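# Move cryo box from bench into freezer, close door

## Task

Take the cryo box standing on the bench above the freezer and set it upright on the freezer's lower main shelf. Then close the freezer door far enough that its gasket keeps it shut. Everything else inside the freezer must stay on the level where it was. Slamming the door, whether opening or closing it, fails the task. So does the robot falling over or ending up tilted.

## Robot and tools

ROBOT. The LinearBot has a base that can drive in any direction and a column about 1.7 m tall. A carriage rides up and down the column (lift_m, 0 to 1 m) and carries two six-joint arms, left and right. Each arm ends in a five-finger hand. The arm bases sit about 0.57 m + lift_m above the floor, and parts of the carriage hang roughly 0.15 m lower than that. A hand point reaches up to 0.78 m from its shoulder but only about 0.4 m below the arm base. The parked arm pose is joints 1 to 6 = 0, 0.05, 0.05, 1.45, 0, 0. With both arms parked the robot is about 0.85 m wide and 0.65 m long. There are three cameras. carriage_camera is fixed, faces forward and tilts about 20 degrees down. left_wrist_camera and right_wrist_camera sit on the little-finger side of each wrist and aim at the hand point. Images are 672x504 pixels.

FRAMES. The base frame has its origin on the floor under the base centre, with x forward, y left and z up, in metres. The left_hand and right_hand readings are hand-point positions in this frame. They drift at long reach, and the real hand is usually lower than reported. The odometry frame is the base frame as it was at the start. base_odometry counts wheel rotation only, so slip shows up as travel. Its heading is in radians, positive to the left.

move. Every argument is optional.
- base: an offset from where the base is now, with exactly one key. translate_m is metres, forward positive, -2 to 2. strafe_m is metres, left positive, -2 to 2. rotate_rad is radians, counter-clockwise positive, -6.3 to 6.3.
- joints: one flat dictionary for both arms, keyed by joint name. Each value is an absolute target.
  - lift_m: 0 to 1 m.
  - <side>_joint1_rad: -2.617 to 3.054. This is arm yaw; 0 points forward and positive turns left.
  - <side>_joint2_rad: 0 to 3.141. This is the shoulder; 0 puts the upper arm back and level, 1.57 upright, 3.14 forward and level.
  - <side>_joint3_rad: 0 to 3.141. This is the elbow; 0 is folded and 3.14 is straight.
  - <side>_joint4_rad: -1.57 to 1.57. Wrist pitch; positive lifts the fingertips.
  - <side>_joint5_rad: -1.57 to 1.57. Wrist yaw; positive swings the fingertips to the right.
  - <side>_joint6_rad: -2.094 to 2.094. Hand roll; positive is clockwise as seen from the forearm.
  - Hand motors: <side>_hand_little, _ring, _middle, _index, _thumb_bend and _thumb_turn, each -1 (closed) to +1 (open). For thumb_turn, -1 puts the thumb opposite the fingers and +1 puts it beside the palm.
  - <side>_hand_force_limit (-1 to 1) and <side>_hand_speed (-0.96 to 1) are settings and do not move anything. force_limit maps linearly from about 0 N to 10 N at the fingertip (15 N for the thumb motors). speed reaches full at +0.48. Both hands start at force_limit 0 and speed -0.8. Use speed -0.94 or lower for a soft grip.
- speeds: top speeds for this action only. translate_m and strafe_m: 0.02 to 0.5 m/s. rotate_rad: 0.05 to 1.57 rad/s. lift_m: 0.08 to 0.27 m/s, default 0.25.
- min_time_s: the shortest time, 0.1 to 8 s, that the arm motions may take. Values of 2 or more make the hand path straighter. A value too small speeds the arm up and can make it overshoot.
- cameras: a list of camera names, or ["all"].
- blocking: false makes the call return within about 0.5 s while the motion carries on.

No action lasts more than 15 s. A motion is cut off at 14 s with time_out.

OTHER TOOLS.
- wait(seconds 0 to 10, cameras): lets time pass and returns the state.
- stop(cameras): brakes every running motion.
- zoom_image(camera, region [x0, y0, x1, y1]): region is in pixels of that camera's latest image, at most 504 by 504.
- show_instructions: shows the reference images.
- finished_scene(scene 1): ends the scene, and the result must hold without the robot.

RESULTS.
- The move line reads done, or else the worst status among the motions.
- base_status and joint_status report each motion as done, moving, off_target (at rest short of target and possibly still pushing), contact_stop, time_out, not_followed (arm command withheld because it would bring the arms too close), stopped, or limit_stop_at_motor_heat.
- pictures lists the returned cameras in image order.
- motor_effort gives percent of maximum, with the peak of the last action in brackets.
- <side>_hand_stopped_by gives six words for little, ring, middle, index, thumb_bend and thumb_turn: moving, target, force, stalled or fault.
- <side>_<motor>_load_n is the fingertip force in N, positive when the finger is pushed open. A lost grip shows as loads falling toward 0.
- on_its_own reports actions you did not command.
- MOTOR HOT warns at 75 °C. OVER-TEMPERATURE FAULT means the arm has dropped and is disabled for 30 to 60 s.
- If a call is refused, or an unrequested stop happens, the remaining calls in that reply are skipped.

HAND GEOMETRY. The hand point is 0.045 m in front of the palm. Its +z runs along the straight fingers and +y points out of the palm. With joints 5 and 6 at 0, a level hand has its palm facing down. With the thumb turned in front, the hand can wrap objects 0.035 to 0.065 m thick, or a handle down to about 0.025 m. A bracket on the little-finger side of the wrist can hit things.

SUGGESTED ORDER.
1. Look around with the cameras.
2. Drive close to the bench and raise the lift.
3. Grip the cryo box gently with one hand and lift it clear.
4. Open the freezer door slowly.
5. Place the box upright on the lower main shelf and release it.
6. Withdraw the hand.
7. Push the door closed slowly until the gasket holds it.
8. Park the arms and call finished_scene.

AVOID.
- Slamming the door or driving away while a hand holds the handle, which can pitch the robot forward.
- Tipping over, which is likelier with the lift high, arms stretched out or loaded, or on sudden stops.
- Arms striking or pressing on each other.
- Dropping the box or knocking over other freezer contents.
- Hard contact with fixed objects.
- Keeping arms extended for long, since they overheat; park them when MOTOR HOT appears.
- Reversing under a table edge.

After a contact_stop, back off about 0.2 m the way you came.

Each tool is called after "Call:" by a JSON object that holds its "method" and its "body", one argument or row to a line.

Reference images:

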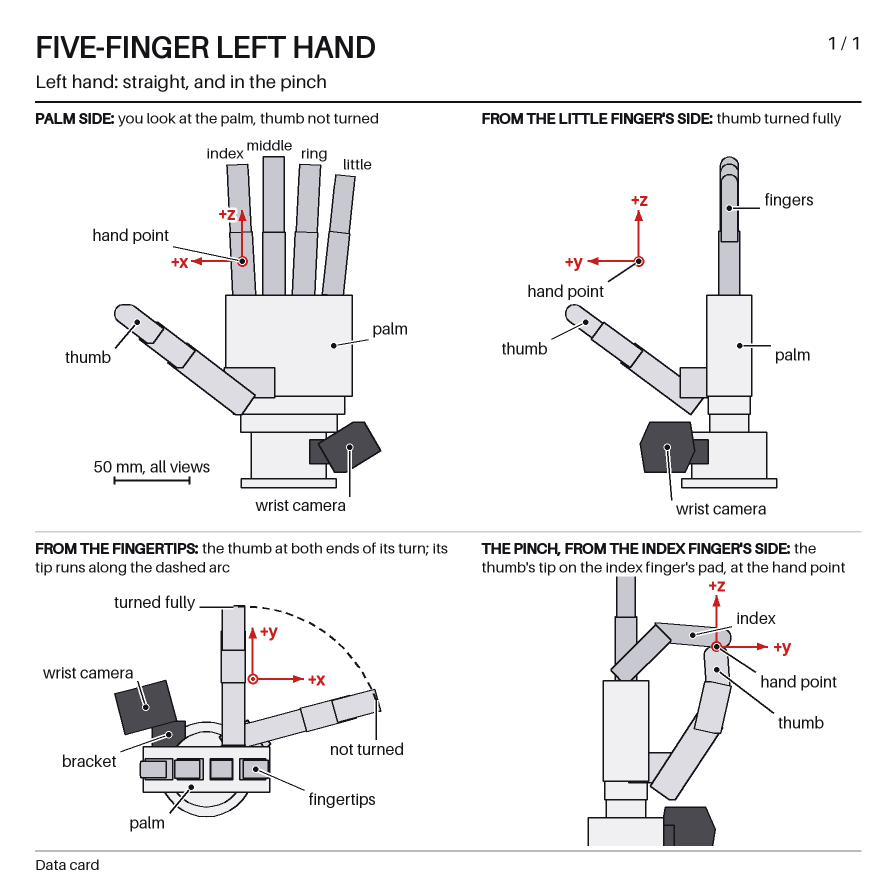

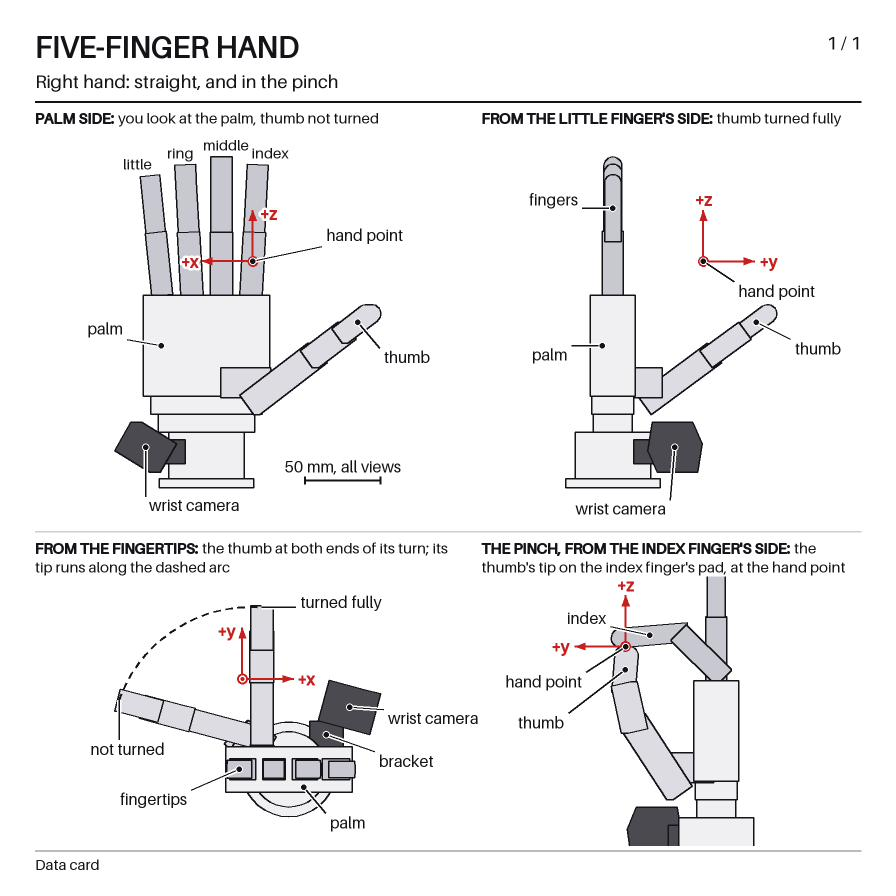

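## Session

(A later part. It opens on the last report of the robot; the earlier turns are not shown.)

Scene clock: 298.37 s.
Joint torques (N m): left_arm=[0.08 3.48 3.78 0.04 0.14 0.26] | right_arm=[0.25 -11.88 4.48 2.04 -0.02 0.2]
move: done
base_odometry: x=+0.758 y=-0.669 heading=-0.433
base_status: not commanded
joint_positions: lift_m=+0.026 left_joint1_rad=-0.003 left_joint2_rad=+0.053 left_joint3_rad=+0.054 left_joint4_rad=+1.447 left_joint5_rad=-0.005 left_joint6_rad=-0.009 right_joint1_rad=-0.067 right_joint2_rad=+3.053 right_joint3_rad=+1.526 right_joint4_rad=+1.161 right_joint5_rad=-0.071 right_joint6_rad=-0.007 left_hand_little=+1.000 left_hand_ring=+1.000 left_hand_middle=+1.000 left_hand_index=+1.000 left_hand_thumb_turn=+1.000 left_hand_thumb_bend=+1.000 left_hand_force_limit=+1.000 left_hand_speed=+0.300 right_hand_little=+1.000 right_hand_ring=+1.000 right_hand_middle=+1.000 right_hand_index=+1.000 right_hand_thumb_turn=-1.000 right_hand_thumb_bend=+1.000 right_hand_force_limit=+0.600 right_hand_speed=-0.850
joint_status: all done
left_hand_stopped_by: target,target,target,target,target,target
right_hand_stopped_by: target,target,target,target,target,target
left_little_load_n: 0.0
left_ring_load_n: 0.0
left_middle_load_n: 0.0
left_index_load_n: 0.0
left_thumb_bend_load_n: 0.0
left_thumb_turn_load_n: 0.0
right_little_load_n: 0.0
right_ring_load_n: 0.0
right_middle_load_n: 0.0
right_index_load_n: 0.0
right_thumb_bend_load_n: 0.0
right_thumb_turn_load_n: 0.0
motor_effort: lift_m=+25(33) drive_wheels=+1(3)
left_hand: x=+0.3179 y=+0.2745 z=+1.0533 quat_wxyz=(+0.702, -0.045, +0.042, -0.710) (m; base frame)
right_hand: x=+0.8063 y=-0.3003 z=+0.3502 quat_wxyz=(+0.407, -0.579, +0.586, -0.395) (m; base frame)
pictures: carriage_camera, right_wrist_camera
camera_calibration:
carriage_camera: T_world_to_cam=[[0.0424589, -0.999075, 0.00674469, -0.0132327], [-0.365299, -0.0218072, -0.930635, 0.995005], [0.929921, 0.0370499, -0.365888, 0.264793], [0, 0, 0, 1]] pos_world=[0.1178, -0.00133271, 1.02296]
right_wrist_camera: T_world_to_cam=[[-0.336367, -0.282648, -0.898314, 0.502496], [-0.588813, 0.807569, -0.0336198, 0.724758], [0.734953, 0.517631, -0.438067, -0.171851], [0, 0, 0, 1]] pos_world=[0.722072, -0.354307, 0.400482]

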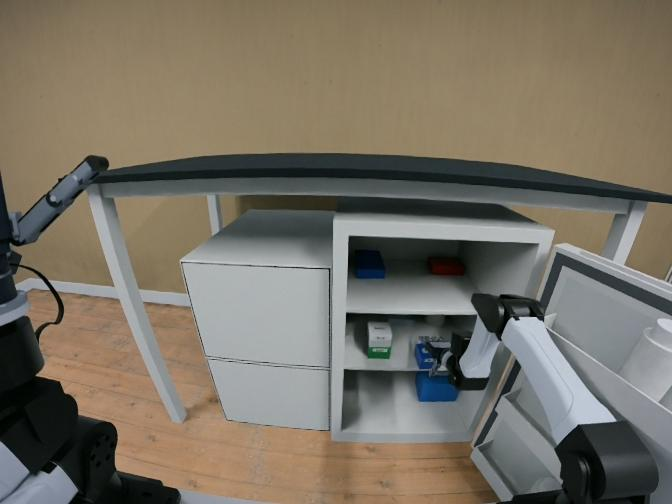

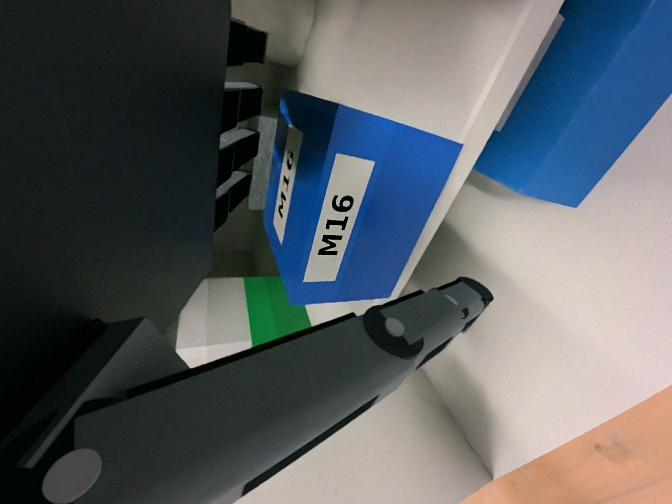

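Call:
{"method": "move", "body": {
  "joints": {"lift_m": 0.045},
  "speeds": {"lift_m": 0.08}
}}

Call:
{"method": "move", "body": {
  "base": {"translate_m": -0.13},
  "speeds": {"translate_m": 0.08},
  "cameras": ["right_wrist_camera"]
}}

Call:
{"method": "move", "body": {
  "joints": {"lift_m": 0.0, "right_joint4_rad": 1.10},
  "speeds": {"lift_m": 0.1},
  "cameras": ["carriage_camera", "right_wrist_camera"]
}}

Call:
{"method": "zoom_image", "body": {
  "camera": "carriage_camera",
  "region": [350, 240, 560, 450]
}}

Scene clock: 299.60 s.
Joint torques (N m): left_arm=[0.08 3.45 3.74 0.05 0.14 0.26] | right_arm=[0.18 -12.22 4.51 2.11 -0.01 0.2]
move: done
base_odometry: x=+0.758 y=-0.669 heading=-0.433
base_status: not commanded
joint_positions: lift_m=+0.045 left_joint1_rad=-0.003 left_joint2_rad=+0.053 left_joint3_rad=+0.054 left_joint4_rad=+1.446 left_joint5_rad=-0.005 left_joint6_rad=-0.009 right_joint1_rad=-0.067 right_joint2_rad=+3.054 right_joint3_rad=+1.526 right_joint4_rad=+1.158 right_joint5_rad=-0.071 right_joint6_rad=-0.007 left_hand_little=+1.000 left_hand_ring=+1.000 left_hand_middle=+1.000 left_hand_index=+1.000 left_hand_thumb_turn=+1.000 left_hand_thumb_bend=+1.000 left_hand_force_limit=+1.000 left_hand_speed=+0.300 right_hand_little=+1.000 right_hand_ring=+1.000 right_hand_middle=+1.000 right_hand_index=+1.000 right_hand_thumb_turn=-1.000 right_hand_thumb_bend=+1.000 right_hand_force_limit=+0.600 right_hand_speed=-0.850
joint_status: all done
left_hand_stopped_by: target,target,target,target,target,target
right_hand_stopped_by: target,target,target,target,target,target
left_little_load_n: 0.0
left_ring_load_n: 0.0
left_middle_load_n: 0.0
left_index_load_n: 0.0
left_thumb_bend_load_n: 0.0
left_thumb_turn_load_n: 0.0
right_little_load_n: 0.0
right_ring_load_n: 0.0
right_middle_load_n: 0.0
right_index_load_n: 0.0
right_thumb_bend_load_n: 0.0
right_thumb_turn_load_n: 0.0
motor_effort: lift_m=+26(33) drive_wheels=+3(4)
left_hand: x=+0.3181 y=+0.2745 z=+1.0722 quat_wxyz=(+0.702, -0.045, +0.042, -0.710) (m; base frame)
right_hand: x=+0.8053 y=-0.3002 z=+0.3677 quat_wxyz=(+0.406, -0.580, +0.587, -0.394) (m; base frame)
pictures: none

Scene clock: 301.87 s.
Joint torques (N m): left_arm=[0.06 3.51 3.78 0.03 0.14 0.25] | right_arm=[0.17 -12.12 4.42 2.13 -0.01 0.2]
move: done
base_odometry: x=+0.640 y=-0.615 heading=-0.433
base_status: done
joint_positions: lift_m=+0.045 left_joint1_rad=-0.003 left_joint2_rad=+0.053 left_joint3_rad=+0.054 left_joint4_rad=+1.446 left_joint5_rad=-0.005 left_joint6_rad=-0.009 right_joint1_rad=-0.067 right_joint2_rad=+3.054 right_joint3_rad=+1.526 right_joint4_rad=+1.158 right_joint5_rad=-0.071 right_joint6_rad=-0.007 left_hand_little=+1.000 left_hand_ring=+1.000 left_hand_middle=+1.000 left_hand_index=+1.000 left_hand_thumb_turn=+1.000 left_hand_thumb_bend=+1.000 left_hand_force_limit=+1.000 left_hand_speed=+0.300 right_hand_little=+1.000 right_hand_ring=+1.000 right_hand_middle=+1.000 right_hand_index=+1.000 right_hand_thumb_turn=-1.000 right_hand_thumb_bend=+1.000 right_hand_force_limit=+0.600 right_hand_speed=-0.850
joint_status: not commanded
left_hand_stopped_by: target,target,target,target,target,target
right_hand_stopped_by: target,target,target,target,target,target
left_little_load_n: 0.0
left_ring_load_n: 0.0
left_middle_load_n: 0.0
left_index_load_n: 0.0
left_thumb_bend_load_n: 0.5
left_thumb_turn_load_n: 0.0
right_little_load_n: 0.0
right_ring_load_n: 0.0
right_middle_load_n: 0.0
right_index_load_n: 0.0
right_thumb_bend_load_n: 0.0
right_thumb_turn_load_n: 0.0
motor_effort: lift_m=+26(26) drive_wheels=-4(13)
left_hand: x=+0.3181 y=+0.2745 z=+1.0722 quat_wxyz=(+0.702, -0.045, +0.042, -0.710) (m; base frame)
right_hand: x=+0.8053 y=-0.3002 z=+0.3677 quat_wxyz=(+0.406, -0.580, +0.587, -0.394) (m; base frame)
pictures: right_wrist_camera
camera_calibration:
right_wrist_camera: T_world_to_cam=[[-0.340799, -0.282418, -0.896714, 0.520909], [-0.588975, 0.807576, -0.0305025, 0.723703], [0.732779, 0.517747, -0.441558, -0.160356], [0, 0, 0, 1]] pos_world=[0.721273, -0.354307, 0.418374]

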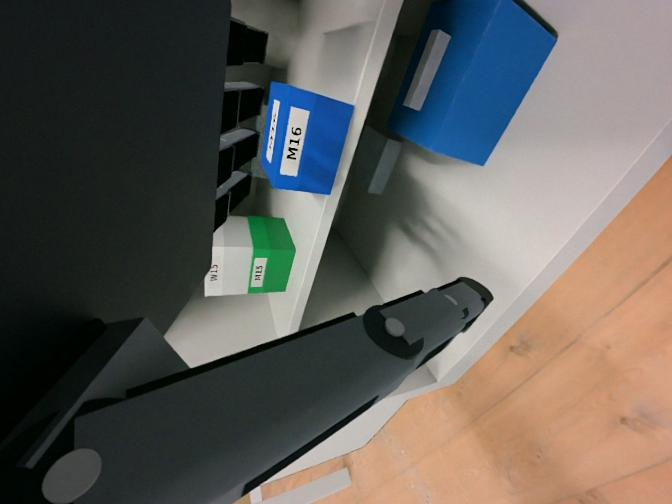

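Scene clock: 302.70 s.
Joint torques (N m): left_arm=[0.08 3.47 3.85 0.05 0.14 0.26] | right_arm=[0.23 -12.11 4.36 2.09 -0.02 0.21]
move: done
base_odometry: x=+0.640 y=-0.615 heading=-0.433
base_status: not commanded
joint_positions: lift_m=+0.003 left_joint1_rad=-0.003 left_joint2_rad=+0.053 left_joint3_rad=+0.054 left_joint4_rad=+1.446 left_joint5_rad=-0.005 left_joint6_rad=-0.009 right_joint1_rad=-0.067 right_joint2_rad=+3.055 right_joint3_rad=+1.527 right_joint4_rad=+1.097 right_joint5_rad=-0.071 right_joint6_rad=-0.007 left_hand_little=+1.000 left_hand_ring=+1.000 left_hand_middle=+1.000 left_hand_index=+1.000 left_hand_thumb_turn=+1.000 left_hand_thumb_bend=+1.000 left_hand_force_limit=+1.000 left_hand_speed=+0.300 right_hand_little=+1.000 right_hand_ring=+1.000 right_hand_middle=+1.000 right_hand_index=+1.000 right_hand_thumb_turn=-1.000 right_hand_thumb_bend=+1.000 right_hand_force_limit=+0.600 right_hand_speed=-0.850
joint_status: all done
joint sent to its limit — lift_m, lower limit.
left_hand_stopped_by: target,target,target,target,target,target
right_hand_stopped_by: target,target,target,target,target,target
left_little_load_n: 0.0
left_ring_load_n: 0.0
left_middle_load_n: 0.0
left_index_load_n: 0.0
left_thumb_bend_load_n: 0.0
left_thumb_turn_load_n: 0.0
right_little_load_n: 0.0
right_ring_load_n: 0.0
right_middle_load_n: -0.5
right_index_load_n: 0.0
right_thumb_bend_load_n: 0.0
right_thumb_turn_load_n: 0.0
motor_effort: lift_m=+25(27) drive_wheels=-4(5)
left_hand: x=+0.3181 y=+0.2745 z=+1.0300 quat_wxyz=(+0.702, -0.045, +0.042, -0.710) (m; base frame)
right_hand: x=+0.7958 y=-0.2996 z=+0.3120 quat_wxyz=(+0.389, -0.591, +0.599, -0.375) (m; base frame)
pictures: carriage_camera, right_wrist_camera
camera_calibration:
carriage_camera: T_world_to_cam=[[0.0424589, -0.999075, 0.00674469, -0.0130755], [-0.365299, -0.0218072, -0.930635, 0.973321], [0.929921, 0.0370499, -0.365888, 0.256268], [0, 0, 0, 1]] pos_world=[0.1178, -0.00133271, 0.99966]
right_wrist_camera: T_world_to_cam=[[-0.394141, -0.278716, -0.875769, 0.504943], [-0.589603, 0.807651, 0.00831409, 0.704393], [0.704998, 0.519632, -0.48266, -0.142909], [0, 0, 0, 1]] pos_world=[0.715081, -0.353908, 0.367381]

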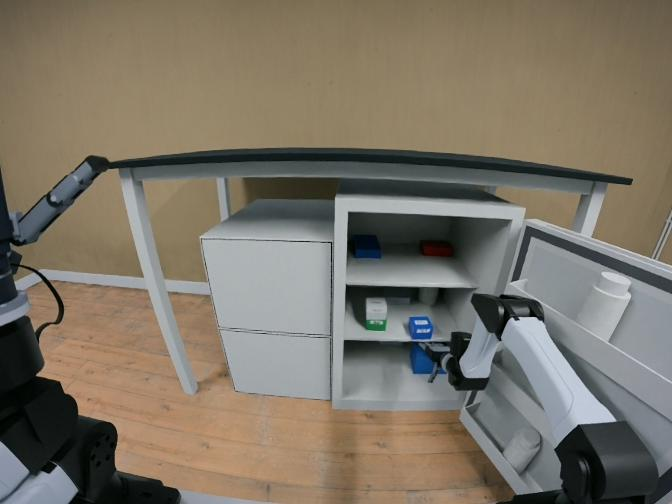

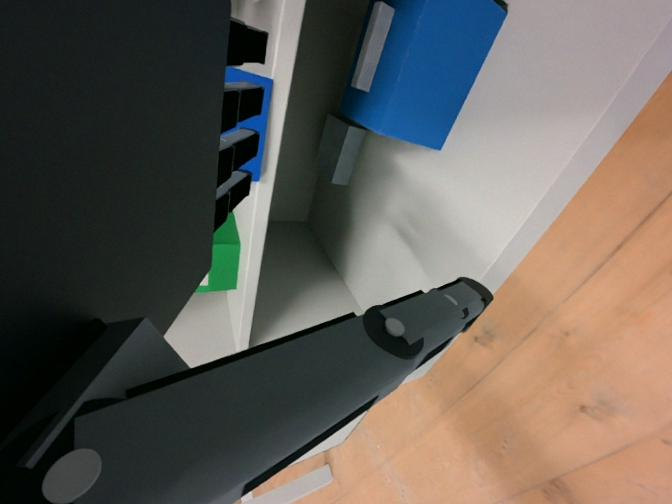

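Scaled by 2.400 from the camera's 672x504 image, which has a finer 960x720 frame.

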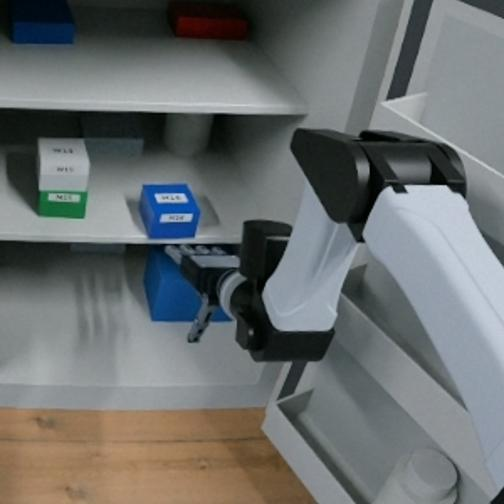

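Call:
{"method": "move", "body": {
  "joints": {"lift_m": 0.012},
  "base": {"translate_m": 0.055},
  "speeds": {"translate_m": 0.05, "lift_m": 0.08},
  "cameras": ["carriage_camera", "right_wrist_camera"]
}}

Call:
{"method": "zoom_image", "body": {
  "camera": "carriage_camera",
  "region": [370, 280, 520, 430]
}}

Scene clock: 304.87 s.
Joint torques (N m): left_arm=[0.05 3.49 3.79 0.04 0.14 0.26] | right_arm=[0.24 -12.16 4.31 2.08 -0.02 0.2]
move: done
base_odometry: x=+0.690 y=-0.638 heading=-0.432
base_status: done
joint_positions: lift_m=+0.012 left_joint1_rad=-0.003 left_joint2_rad=+0.053 left_joint3_rad=+0.054 left_joint4_rad=+1.447 left_joint5_rad=-0.004 left_joint6_rad=-0.009 right_joint1_rad=-0.067 right_joint2_rad=+3.056 right_joint3_rad=+1.527 right_joint4_rad=+1.097 right_joint5_rad=-0.071 right_joint6_rad=-0.007 left_hand_little=+1.000 left_hand_ring=+1.000 left_hand_middle=+1.000 left_hand_index=+1.000 left_hand_thumb_turn=+1.000 left_hand_thumb_bend=+1.000 left_hand_force_limit=+1.000 left_hand_speed=+0.300 right_hand_little=+1.000 right_hand_ring=+1.000 right_hand_middle=+1.000 right_hand_index=+1.000 right_hand_thumb_turn=-1.000 right_hand_thumb_bend=+1.000 right_hand_force_limit=+0.600 right_hand_speed=-0.850
joint_status: all done
left_hand_stopped_by: target,target,target,target,target,target
right_hand_stopped_by: target,target,target,target,target,target
left_little_load_n: 0.0
left_ring_load_n: 0.0
left_middle_load_n: 0.0
left_index_load_n: 0.0
left_thumb_bend_load_n: 0.0
left_thumb_turn_load_n: 0.0
right_little_load_n: 0.0
right_ring_load_n: 0.0
right_middle_load_n: 0.0
right_index_load_n: 0.0
right_thumb_bend_load_n: 0.0
right_thumb_turn_load_n: 0.0
motor_effort: lift_m=+25(33) drive_wheels=-4(8)
left_hand: x=+0.3180 y=+0.2745 z=+1.0393 quat_wxyz=(+0.702, -0.045, +0.042, -0.710) (m; base frame)
right_hand: x=+0.7953 y=-0.2996 z=+0.3205 quat_wxyz=(+0.389, -0.591, +0.600, -0.375) (m; base frame)
pictures: carriage_camera, right_wrist_camera
camera_calibration:
carriage_camera: T_world_to_cam=[[0.0424589, -0.999075, 0.00674469, -0.0131383], [-0.365299, -0.0218072, -0.930635, 0.981976], [0.929921, 0.0370499, -0.365888, 0.259671], [0, 0, 0, 1]] pos_world=[0.1178, -0.00133271, 1.00896]
right_wrist_camera: T_world_to_cam=[[-0.39548, -0.278712, -0.875166, 0.513162], [-0.589572, 0.807664, 0.00920698, 0.703651], [0.704274, 0.519614, -0.483736, -0.137565], [0, 0, 0, 1]] pos_world=[0.714681, -0.353808, 0.376078]

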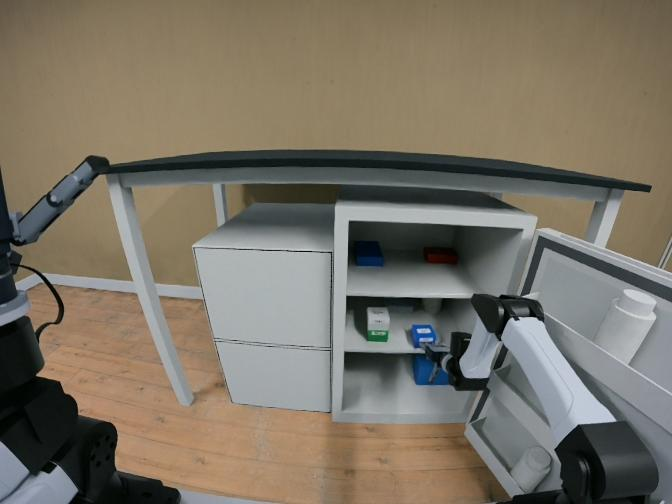

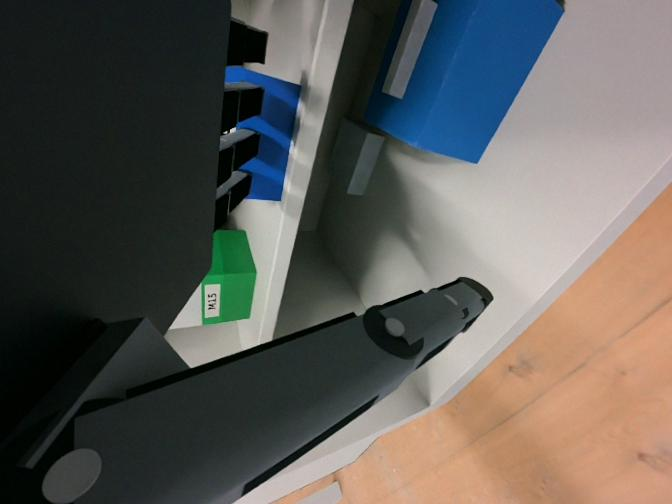

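Scaled by 3.360 from the camera's 672x504 image, which has a finer 960x720 frame.

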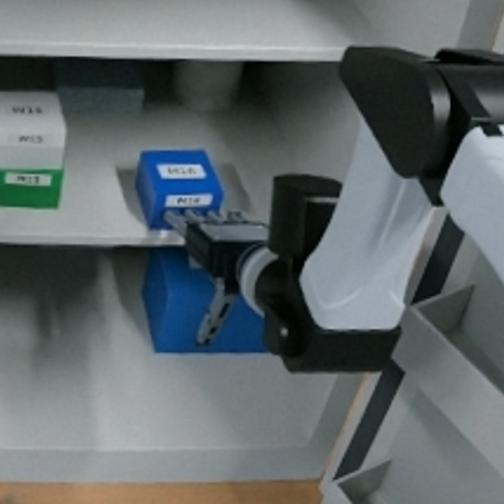

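Call:
{"method": "move", "body": {
  "base": {"translate_m": 0.045},
  "speeds": {"translate_m": 0.05},
  "cameras": ["carriage_camera", "right_wrist_camera"]
}}

Call:
{"method": "zoom_image", "body": {
  "camera": "carriage_camera",
  "region": [370, 280, 520, 430]
}}

Scene clock: 306.43 s.
Joint torques (N m): left_arm=[0.06 3.47 3.79 0 0.13 0.25] | right_arm=[0.2 -12.22 4.33 2.08 -0.02 0.21]
move: done
base_odometry: x=+0.731 y=-0.656 heading=-0.432
base_status: done
joint_positions: lift_m=+0.012 left_joint1_rad=-0.003 left_joint2_rad=+0.053 left_joint3_rad=+0.054 left_joint4_rad=+1.449 left_joint5_rad=-0.004 left_joint6_rad=-0.009 right_joint1_rad=-0.067 right_joint2_rad=+3.056 right_joint3_rad=+1.527 right_joint4_rad=+1.097 right_joint5_rad=-0.071 right_joint6_rad=-0.007 left_hand_little=+1.000 left_hand_ring=+1.000 left_hand_middle=+1.000 left_hand_index=+1.000 left_hand_thumb_turn=+1.000 left_hand_thumb_bend=+1.000 left_hand_force_limit=+1.000 left_hand_speed=+0.300 right_hand_little=+1.000 right_hand_ring=+1.000 right_hand_middle=+1.000 right_hand_index=+1.000 right_hand_thumb_turn=-1.000 right_hand_thumb_bend=+1.000 right_hand_force_limit=+0.600 right_hand_speed=-0.850
joint_status: not commanded
left_hand_stopped_by: target,target,target,target,target,target
right_hand_stopped_by: target,target,target,target,target,target
left_little_load_n: 0.0
left_ring_load_n: 0.0
left_middle_load_n: 0.0
left_index_load_n: 0.0
left_thumb_bend_load_n: 0.0
left_thumb_turn_load_n: 0.0
right_little_load_n: -0.5
right_ring_load_n: 0.0
right_middle_load_n: 0.0
right_index_load_n: 0.0
right_thumb_bend_load_n: 0.0
right_thumb_turn_load_n: 0.0
motor_effort: lift_m=+25(25) drive_wheels=-4(13)
left_hand: x=+0.3174 y=+0.2745 z=+1.0395 quat_wxyz=(+0.702, -0.044, +0.041, -0.710) (m; base frame)
right_hand: x=+0.7953 y=-0.2996 z=+0.3205 quat_wxyz=(+0.389, -0.591, +0.600, -0.375) (m; base frame)
pictures: carriage_camera, right_wrist_camera
camera_calibration:
carriage_camera: T_world_to_cam=[[0.0424589, -0.999075, 0.00674469, -0.0131383], [-0.365299, -0.0218072, -0.930635, 0.981976], [0.929921, 0.0370499, -0.365888, 0.259671], [0, 0, 0, 1]] pos_world=[0.1178, -0.00133271, 1.00896]
right_wrist_camera: T_world_to_cam=[[-0.39548, -0.278712, -0.875166, 0.513162], [-0.589572, 0.807664, 0.00920698, 0.703651], [0.704274, 0.519614, -0.483736, -0.137565], [0, 0, 0, 1]] pos_world=[0.714681, -0.353808, 0.376078]

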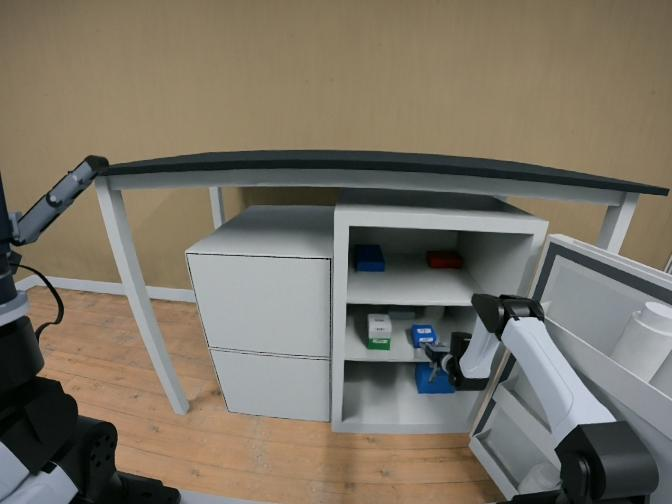

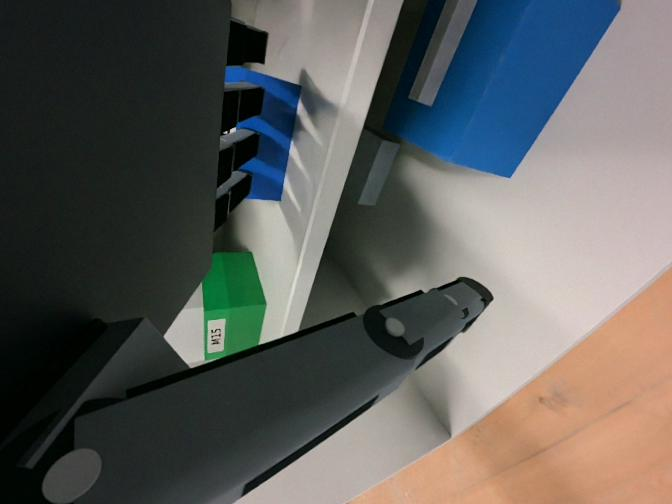

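Scaled by 3.360 from the camera's 672x504 image, which has a finer 960x720 frame.

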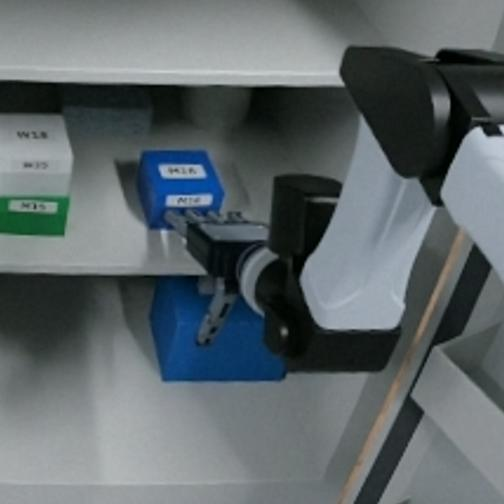

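Call:
{"method": "move", "body": {
  "base": {"translate_m": -0.25},
  "speeds": {"translate_m": 0.12},
  "cameras": ["carriage_camera", "right_wrist_camera"]
}}

Call:
{"method": "zoom_image", "body": {
  "camera": "carriage_camera",
  "region": [330, 200, 530, 400]
}}

Scene clock: 312.90 s.
Joint torques (N m): left_arm=[0.06 3.49 3.81 0.03 0.13 0.26] | right_arm=[0.23 -12.25 4.36 2.08 -0.02 0.2]
move: done
base_odometry: x=+0.504 y=-0.552 heading=-0.432
base_status: done
joint_positions: lift_m=+0.012 left_joint1_rad=-0.003 left_joint2_rad=+0.053 left_joint3_rad=+0.054 left_joint4_rad=+1.448 left_joint5_rad=-0.004 left_joint6_rad=-0.009 right_joint1_rad=-0.067 right_joint2_rad=+3.056 right_joint3_rad=+1.527 right_joint4_rad=+1.097 right_joint5_rad=-0.071 right_joint6_rad=-0.007 left_hand_little=+1.000 left_hand_ring=+1.000 left_hand_middle=+1.000 left_hand_index=+1.000 left_hand_thumb_turn=+1.000 left_hand_thumb_bend=+1.000 left_hand_force_limit=+1.000 left_hand_speed=+0.300 right_hand_little=+1.000 right_hand_ring=+1.000 right_hand_middle=+1.000 right_hand_index=+1.000 right_hand_thumb_turn=-1.000 right_hand_thumb_bend=+1.000 right_hand_force_limit=+0.600 right_hand_speed=-0.850
joint_status: not commanded
left_hand_stopped_by: target,target,target,target,target,target
right_hand_stopped_by: target,target,target,target,target,target
left_little_load_n: 0.0
left_ring_load_n: 0.0
left_middle_load_n: 0.0
left_index_load_n: 0.0
left_thumb_bend_load_n: 0.0
left_thumb_turn_load_n: 0.0
right_little_load_n: 0.0
right_ring_load_n: 0.0
right_middle_load_n: 0.0
right_index_load_n: 0.0
right_thumb_bend_load_n: 0.0
right_thumb_turn_load_n: 0.0
motor_effort: lift_m=+25(25) drive_wheels=-2(14)
left_hand: x=+0.3176 y=+0.2745 z=+1.0394 quat_wxyz=(+0.702, -0.045, +0.041, -0.710) (m; base frame)
right_hand: x=+0.7953 y=-0.2996 z=+0.3205 quat_wxyz=(+0.389, -0.591, +0.600, -0.375) (m; base frame)
pictures: carriage_camera, right_wrist_camera
camera_calibration:
carriage_camera: T_world_to_cam=[[0.0424589, -0.999075, 0.00674469, -0.0131383], [-0.365299, -0.0218072, -0.930635, 0.981976], [0.929921, 0.0370499, -0.365888, 0.259671], [0, 0, 0, 1]] pos_world=[0.1178, -0.00133271, 1.00896]
right_wrist_camera: T_world_to_cam=[[-0.39548, -0.278712, -0.875166, 0.513162], [-0.589572, 0.807664, 0.00920698, 0.703651], [0.704274, 0.519614, -0.483736, -0.137565], [0, 0, 0, 1]] pos_world=[0.714681, -0.353808, 0.376078]

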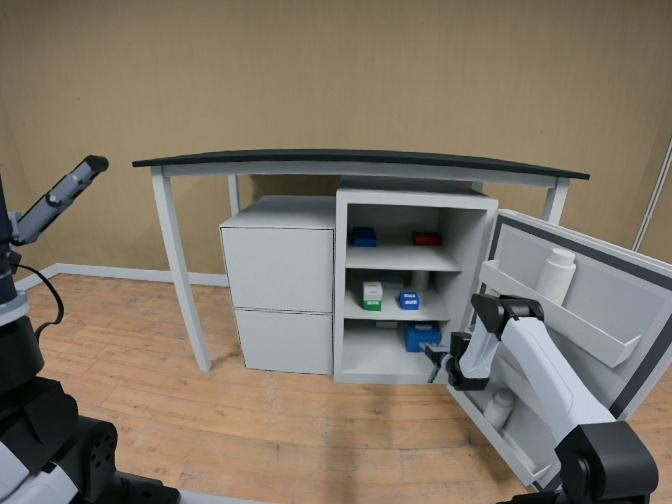

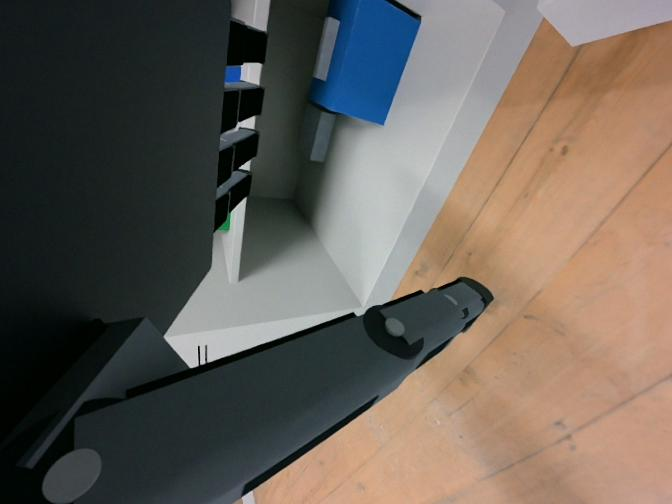

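Scaled by 2.520 from the camera's 672x504 image, which has a finer 960x720 frame.

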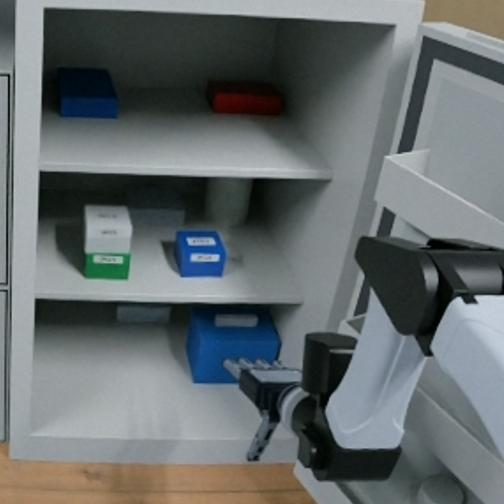

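Call:
{"method": "move", "body": {
  "base": {"translate_m": -0.545},
  "speeds": {"translate_m": 0.25},
  "joints": {"right_hand_thumb_bend": 0.99, "left_hand_thumb_turn": -1.0}
}}

Call:
{"method": "move", "body": {
  "joints": {"lift_m": 0.1, "right_joint1_rad": 0.543, "right_joint2_rad": 2.138, "right_joint3_rad": 0.88, "right_joint4_rad": 1.275, "right_joint5_rad": 0.543, "left_joint1_rad": -0.574, "left_joint2_rad": 2.149, "left_joint3_rad": 0.9, "left_joint4_rad": 1.264, "left_joint5_rad": -0.574},
  "min_time_s": 3,
  "cameras": ["all"]
}}

Scene clock: 316.57 s.
Joint torques (N m): left_arm=[0.08 3.47 3.75 0.03 0.15 0.25] | right_arm=[0.23 -12.11 4.41 2.09 -0.02 0.21]
move: done
base_odometry: x=+0.009 y=-0.323 heading=-0.432
base_status: done
joint_positions: lift_m=+0.012 left_joint1_rad=-0.003 left_joint2_rad=+0.053 left_joint3_rad=+0.054 left_joint4_rad=+1.448 left_joint5_rad=-0.004 left_joint6_rad=-0.009 right_joint1_rad=-0.067 right_joint2_rad=+3.056 right_joint3_rad=+1.527 right_joint4_rad=+1.097 right_joint5_rad=-0.071 right_joint6_rad=-0.007 left_hand_little=+1.000 left_hand_ring=+1.000 left_hand_middle=+1.000 left_hand_index=+1.000 left_hand_thumb_turn=-1.000 left_hand_thumb_bend=+1.000 left_hand_force_limit=+1.000 left_hand_speed=+0.300 right_hand_little=+1.000 right_hand_ring=+1.000 right_hand_middle=+1.000 right_hand_index=+1.000 right_hand_thumb_turn=-1.000 right_hand_thumb_bend=+0.990 right_hand_force_limit=+0.600 right_hand_speed=-0.850
joint_status: all done
left_hand_stopped_by: target,target,target,target,target,target
right_hand_stopped_by: target,target,target,target,target,target
left_little_load_n: 0.0
left_ring_load_n: 0.0
left_middle_load_n: 0.0
left_index_load_n: 0.0
left_thumb_bend_load_n: 0.0
left_thumb_turn_load_n: 0.0
right_little_load_n: 0.0
right_ring_load_n: 0.0
right_middle_load_n: 0.0
right_index_load_n: -0.5
right_thumb_bend_load_n: 0.0
right_thumb_turn_load_n: 0.0
motor_effort: lift_m=+25(25) drive_wheels=-1(12)
left_hand: x=+0.3176 y=+0.2745 z=+1.0394 quat_wxyz=(+0.702, -0.045, +0.041, -0.710) (m; base frame)
right_hand: x=+0.7953 y=-0.2996 z=+0.3205 quat_wxyz=(+0.389, -0.591, +0.600, -0.375) (m; base frame)
pictures: none

Scene clock: 319.87 s.
Joint torques (N m): left_arm=[-0.73 -8.92 5.56 2.13 -0.02 0.27] | right_arm=[0.43 -12 3.79 2.15 0.14 0.21]
move: done
base_odometry: x=+0.009 y=-0.323 heading=-0.432
base_status: not commanded
joint_positions: lift_m=+0.100 left_joint1_rad=-0.569 left_joint2_rad=+2.141 left_joint3_rad=+0.873 left_joint4_rad=+1.257 left_joint5_rad=-0.565 left_joint6_rad=-0.009 right_joint1_rad=+0.538 right_joint2_rad=+2.169 right_joint3_rad=+0.890 right_joint4_rad=+1.263 right_joint5_rad=+0.529 right_joint6_rad=-0.007 left_hand_little=+1.000 left_hand_ring=+1.000 left_hand_middle=+1.000 left_hand_index=+1.000 left_hand_thumb_turn=-1.000 left_hand_thumb_bend=+1.000 left_hand_force_limit=+1.000 left_hand_speed=+0.300 right_hand_little=+1.000 right_hand_ring=+1.000 right_hand_middle=+1.000 right_hand_index=+1.000 right_hand_thumb_turn=-1.000 right_hand_thumb_bend=+0.990 right_hand_force_limit=+0.600 right_hand_speed=-0.850
joint_status: all done
left_hand_stopped_by: target,target,target,target,target,target
right_hand_stopped_by: target,target,target,target,target,target
left_little_load_n: 0.0
left_ring_load_n: 0.0
left_middle_load_n: 0.0
left_index_load_n: -0.5
left_thumb_bend_load_n: 0.0
left_thumb_turn_load_n: 0.0
right_little_load_n: 0.0
right_ring_load_n: -0.5
right_middle_load_n: 0.0
right_index_load_n: 0.0
right_thumb_bend_load_n: 0.0
right_thumb_turn_load_n: 0.0
motor_effort: lift_m=+26(34) drive_wheels=+0(2)
left_hand: x=+0.7270 y=+0.0757 z=+0.7380 quat_wxyz=(+0.496, -0.502, +0.502, -0.500) (m; base frame)
right_hand: x=+0.7358 y=-0.0838 z=+0.7304 quat_wxyz=(+0.495, -0.509, +0.497, -0.498) (m; base frame)
pictures: carriage_camera, left_wrist_camera, right_wrist_camera
camera_calibration:
carriage_camera: T_world_to_cam=[[0.0424589, -0.999075, 0.00674469, -0.0137318], [-0.365299, -0.0218072, -0.930635, 1.06387], [0.929921, 0.0370499, -0.365888, 0.291869], [0, 0, 0, 1]] pos_world=[0.1178, -0.00133271, 1.09696]
left_wrist_camera: T_world_to_cam=[[-0.00283693, -0.296756, 0.954949, -0.680356], [-0.542257, -0.801906, -0.250807, 0.636161], [0.840208, -0.51854, -0.158643, -0.343481], [0, 0, 0, 1]] pos_world=[0.631628, 0.130133, 0.754768]
right_wrist_camera: T_world_to_cam=[[-0.00706323, -0.313479, -0.949569, 0.674066], [-0.54247, 0.798922, -0.259711, 0.651564], [0.840046, 0.513278, -0.175696, -0.334833], [0, 0, 0, 1]] pos_world=[0.63949, -0.137381, 0.750462]

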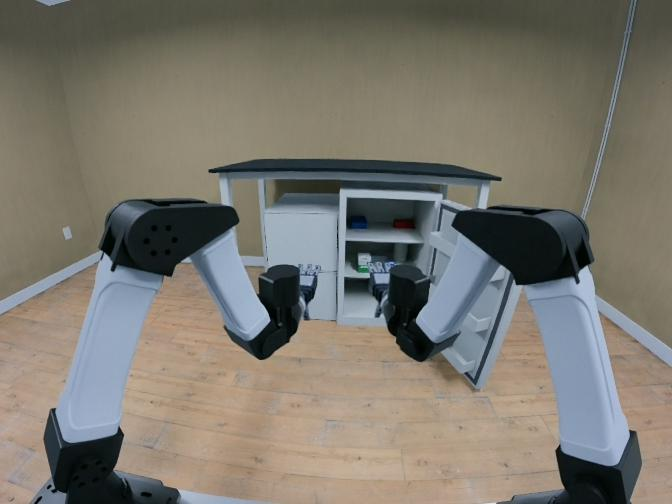

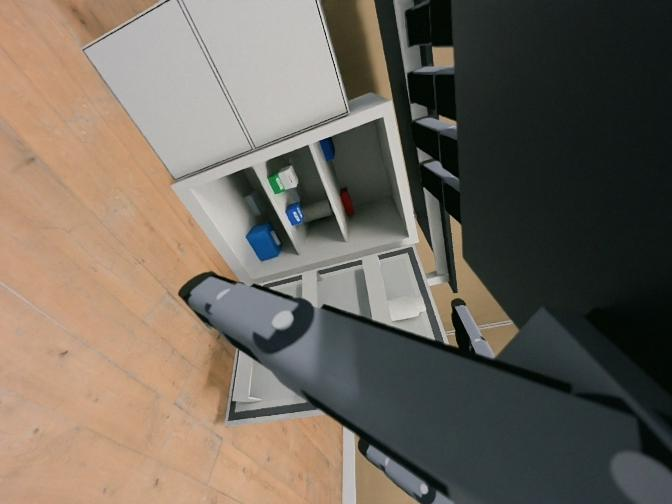

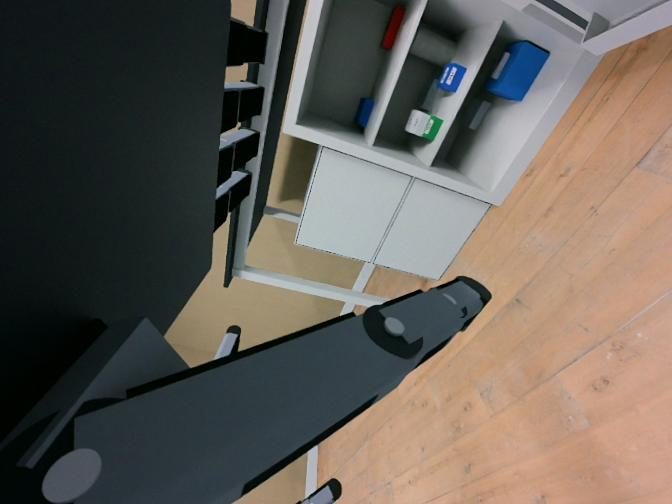

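Call:
{"method": "move", "body": {
  "base": {"strafe_m": -0.685},
  "speeds": {"strafe_m": 0.25},
  "joints": {"left_joint1_rad": -0.35, "left_joint5_rad": -0.35},
  "min_time_s": 2,
  "cameras": ["all"]
}}

Scene clock: 324.23 s.
Joint torques (N m): left_arm=[0.43 -8.99 5.6 2.21 0.12 0.27] | right_arm=[0.18 -12.03 3.84 2.13 0.1 0.2]
move: done
base_odometry: x=-0.278 y=-0.945 heading=-0.432
base_status: done
joint_positions: lift_m=+0.100 left_joint1_rad=-0.356 left_joint2_rad=+2.141 left_joint3_rad=+0.873 left_joint4_rad=+1.257 left_joint5_rad=-0.354 left_joint6_rad=-0.009 right_joint1_rad=+0.540 right_joint2_rad=+2.169 right_joint3_rad=+0.890 right_joint4_rad=+1.263 right_joint5_rad=+0.532 right_joint6_rad=-0.007 left_hand_little=+1.000 left_hand_ring=+1.000 left_hand_middle=+1.000 left_hand_index=+1.000 left_hand_thumb_turn=-1.000 left_hand_thumb_bend=+1.000 left_hand_force_limit=+1.000 left_hand_speed=+0.300 right_hand_little=+1.000 right_hand_ring=+1.000 right_hand_middle=+1.000 right_hand_index=+1.000 right_hand_thumb_turn=-1.000 right_hand_thumb_bend=+0.990 right_hand_force_limit=+0.600 right_hand_speed=-0.850
joint_status: all done
left_hand_stopped_by: target,target,target,target,target,target
right_hand_stopped_by: target,target,target,target,target,target
left_little_load_n: 0.0
left_ring_load_n: 0.0
left_middle_load_n: 0.0
left_index_load_n: 0.0
left_thumb_bend_load_n: 0.0
left_thumb_turn_load_n: 0.0
right_little_load_n: 0.0
right_ring_load_n: 0.0
right_middle_load_n: 0.0
right_index_load_n: 0.0
right_thumb_bend_load_n: 0.0
right_thumb_turn_load_n: 0.0
motor_effort: lift_m=+26(26) drive_wheels=-3(11)
left_hand: x=+0.7618 y=+0.1458 z=+0.7378 quat_wxyz=(+0.496, -0.503, +0.502, -0.499) (m; base frame)
right_hand: x=+0.7354 y=-0.0833 z=+0.7305 quat_wxyz=(+0.495, -0.509, +0.498, -0.498) (m; base frame)
pictures: carriage_camera, left_wrist_camera, right_wrist_camera
camera_calibration:
carriage_camera: T_world_to_cam=[[0.0424589, -0.999075, 0.00674469, -0.0137318], [-0.365299, -0.0218072, -0.930635, 1.06387], [0.929921, 0.0370499, -0.365888, 0.291869], [0, 0, 0, 1]] pos_world=[0.1178, -0.00133271, 1.09696]
left_wrist_camera: T_world_to_cam=[[-0.00137635, -0.294986, 0.9555, -0.661098], [-0.540941, -0.803415, -0.248813, 0.708828], [0.84106, -0.517212, -0.158464, -0.337444], [0, 0, 0, 1]] pos_world=[0.666334, 0.199938, 0.754572]
right_wrist_camera: T_world_to_cam=[[-0.00703082, -0.313347, -0.949613, 0.674282], [-0.541504, 0.799542, -0.259819, 0.650366], [0.840669, 0.512392, -0.1753, -0.33554], [0, 0, 0, 1]] pos_world=[0.638995, -0.136783, 0.750464]

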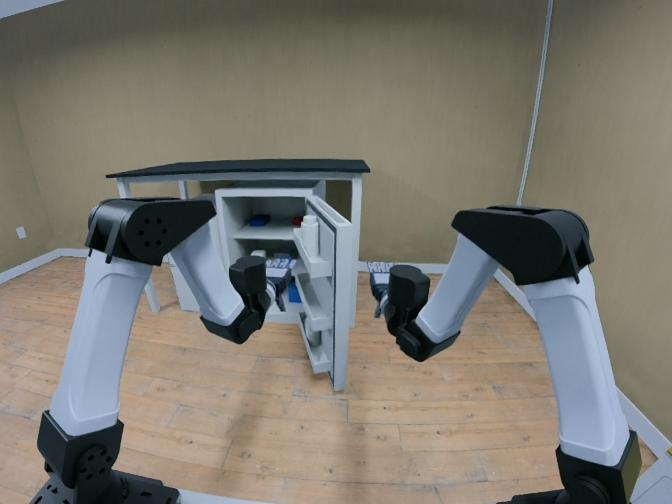

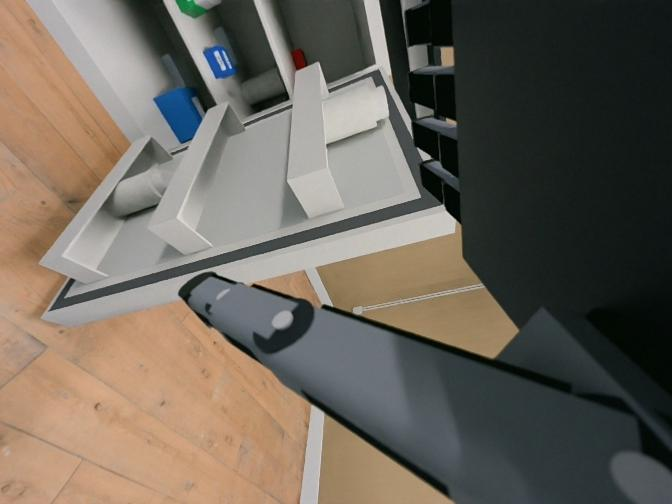

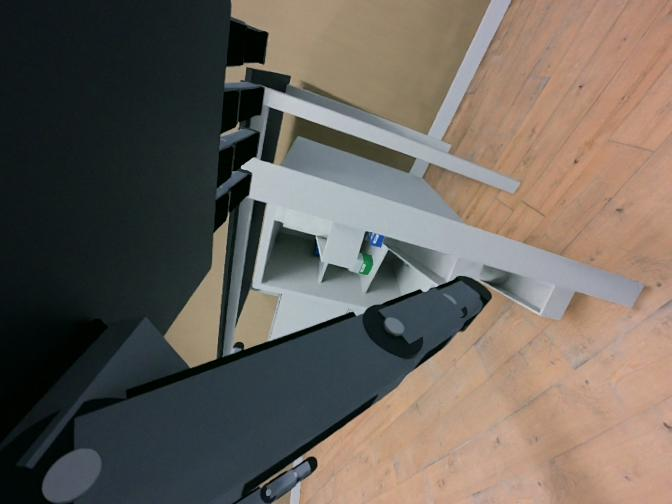

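Call:
{"method": "zoom_image", "body": {
  "camera": "carriage_camera",
  "region": [200, 170, 440, 410]
}}

Scaled by 2.100 from the camera's 672x504 image, which has a finer 960x720 frame.

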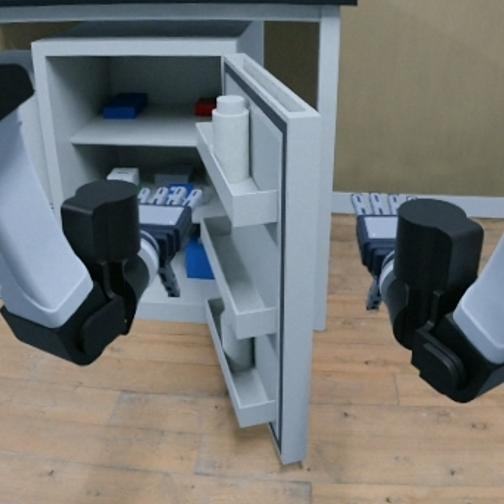

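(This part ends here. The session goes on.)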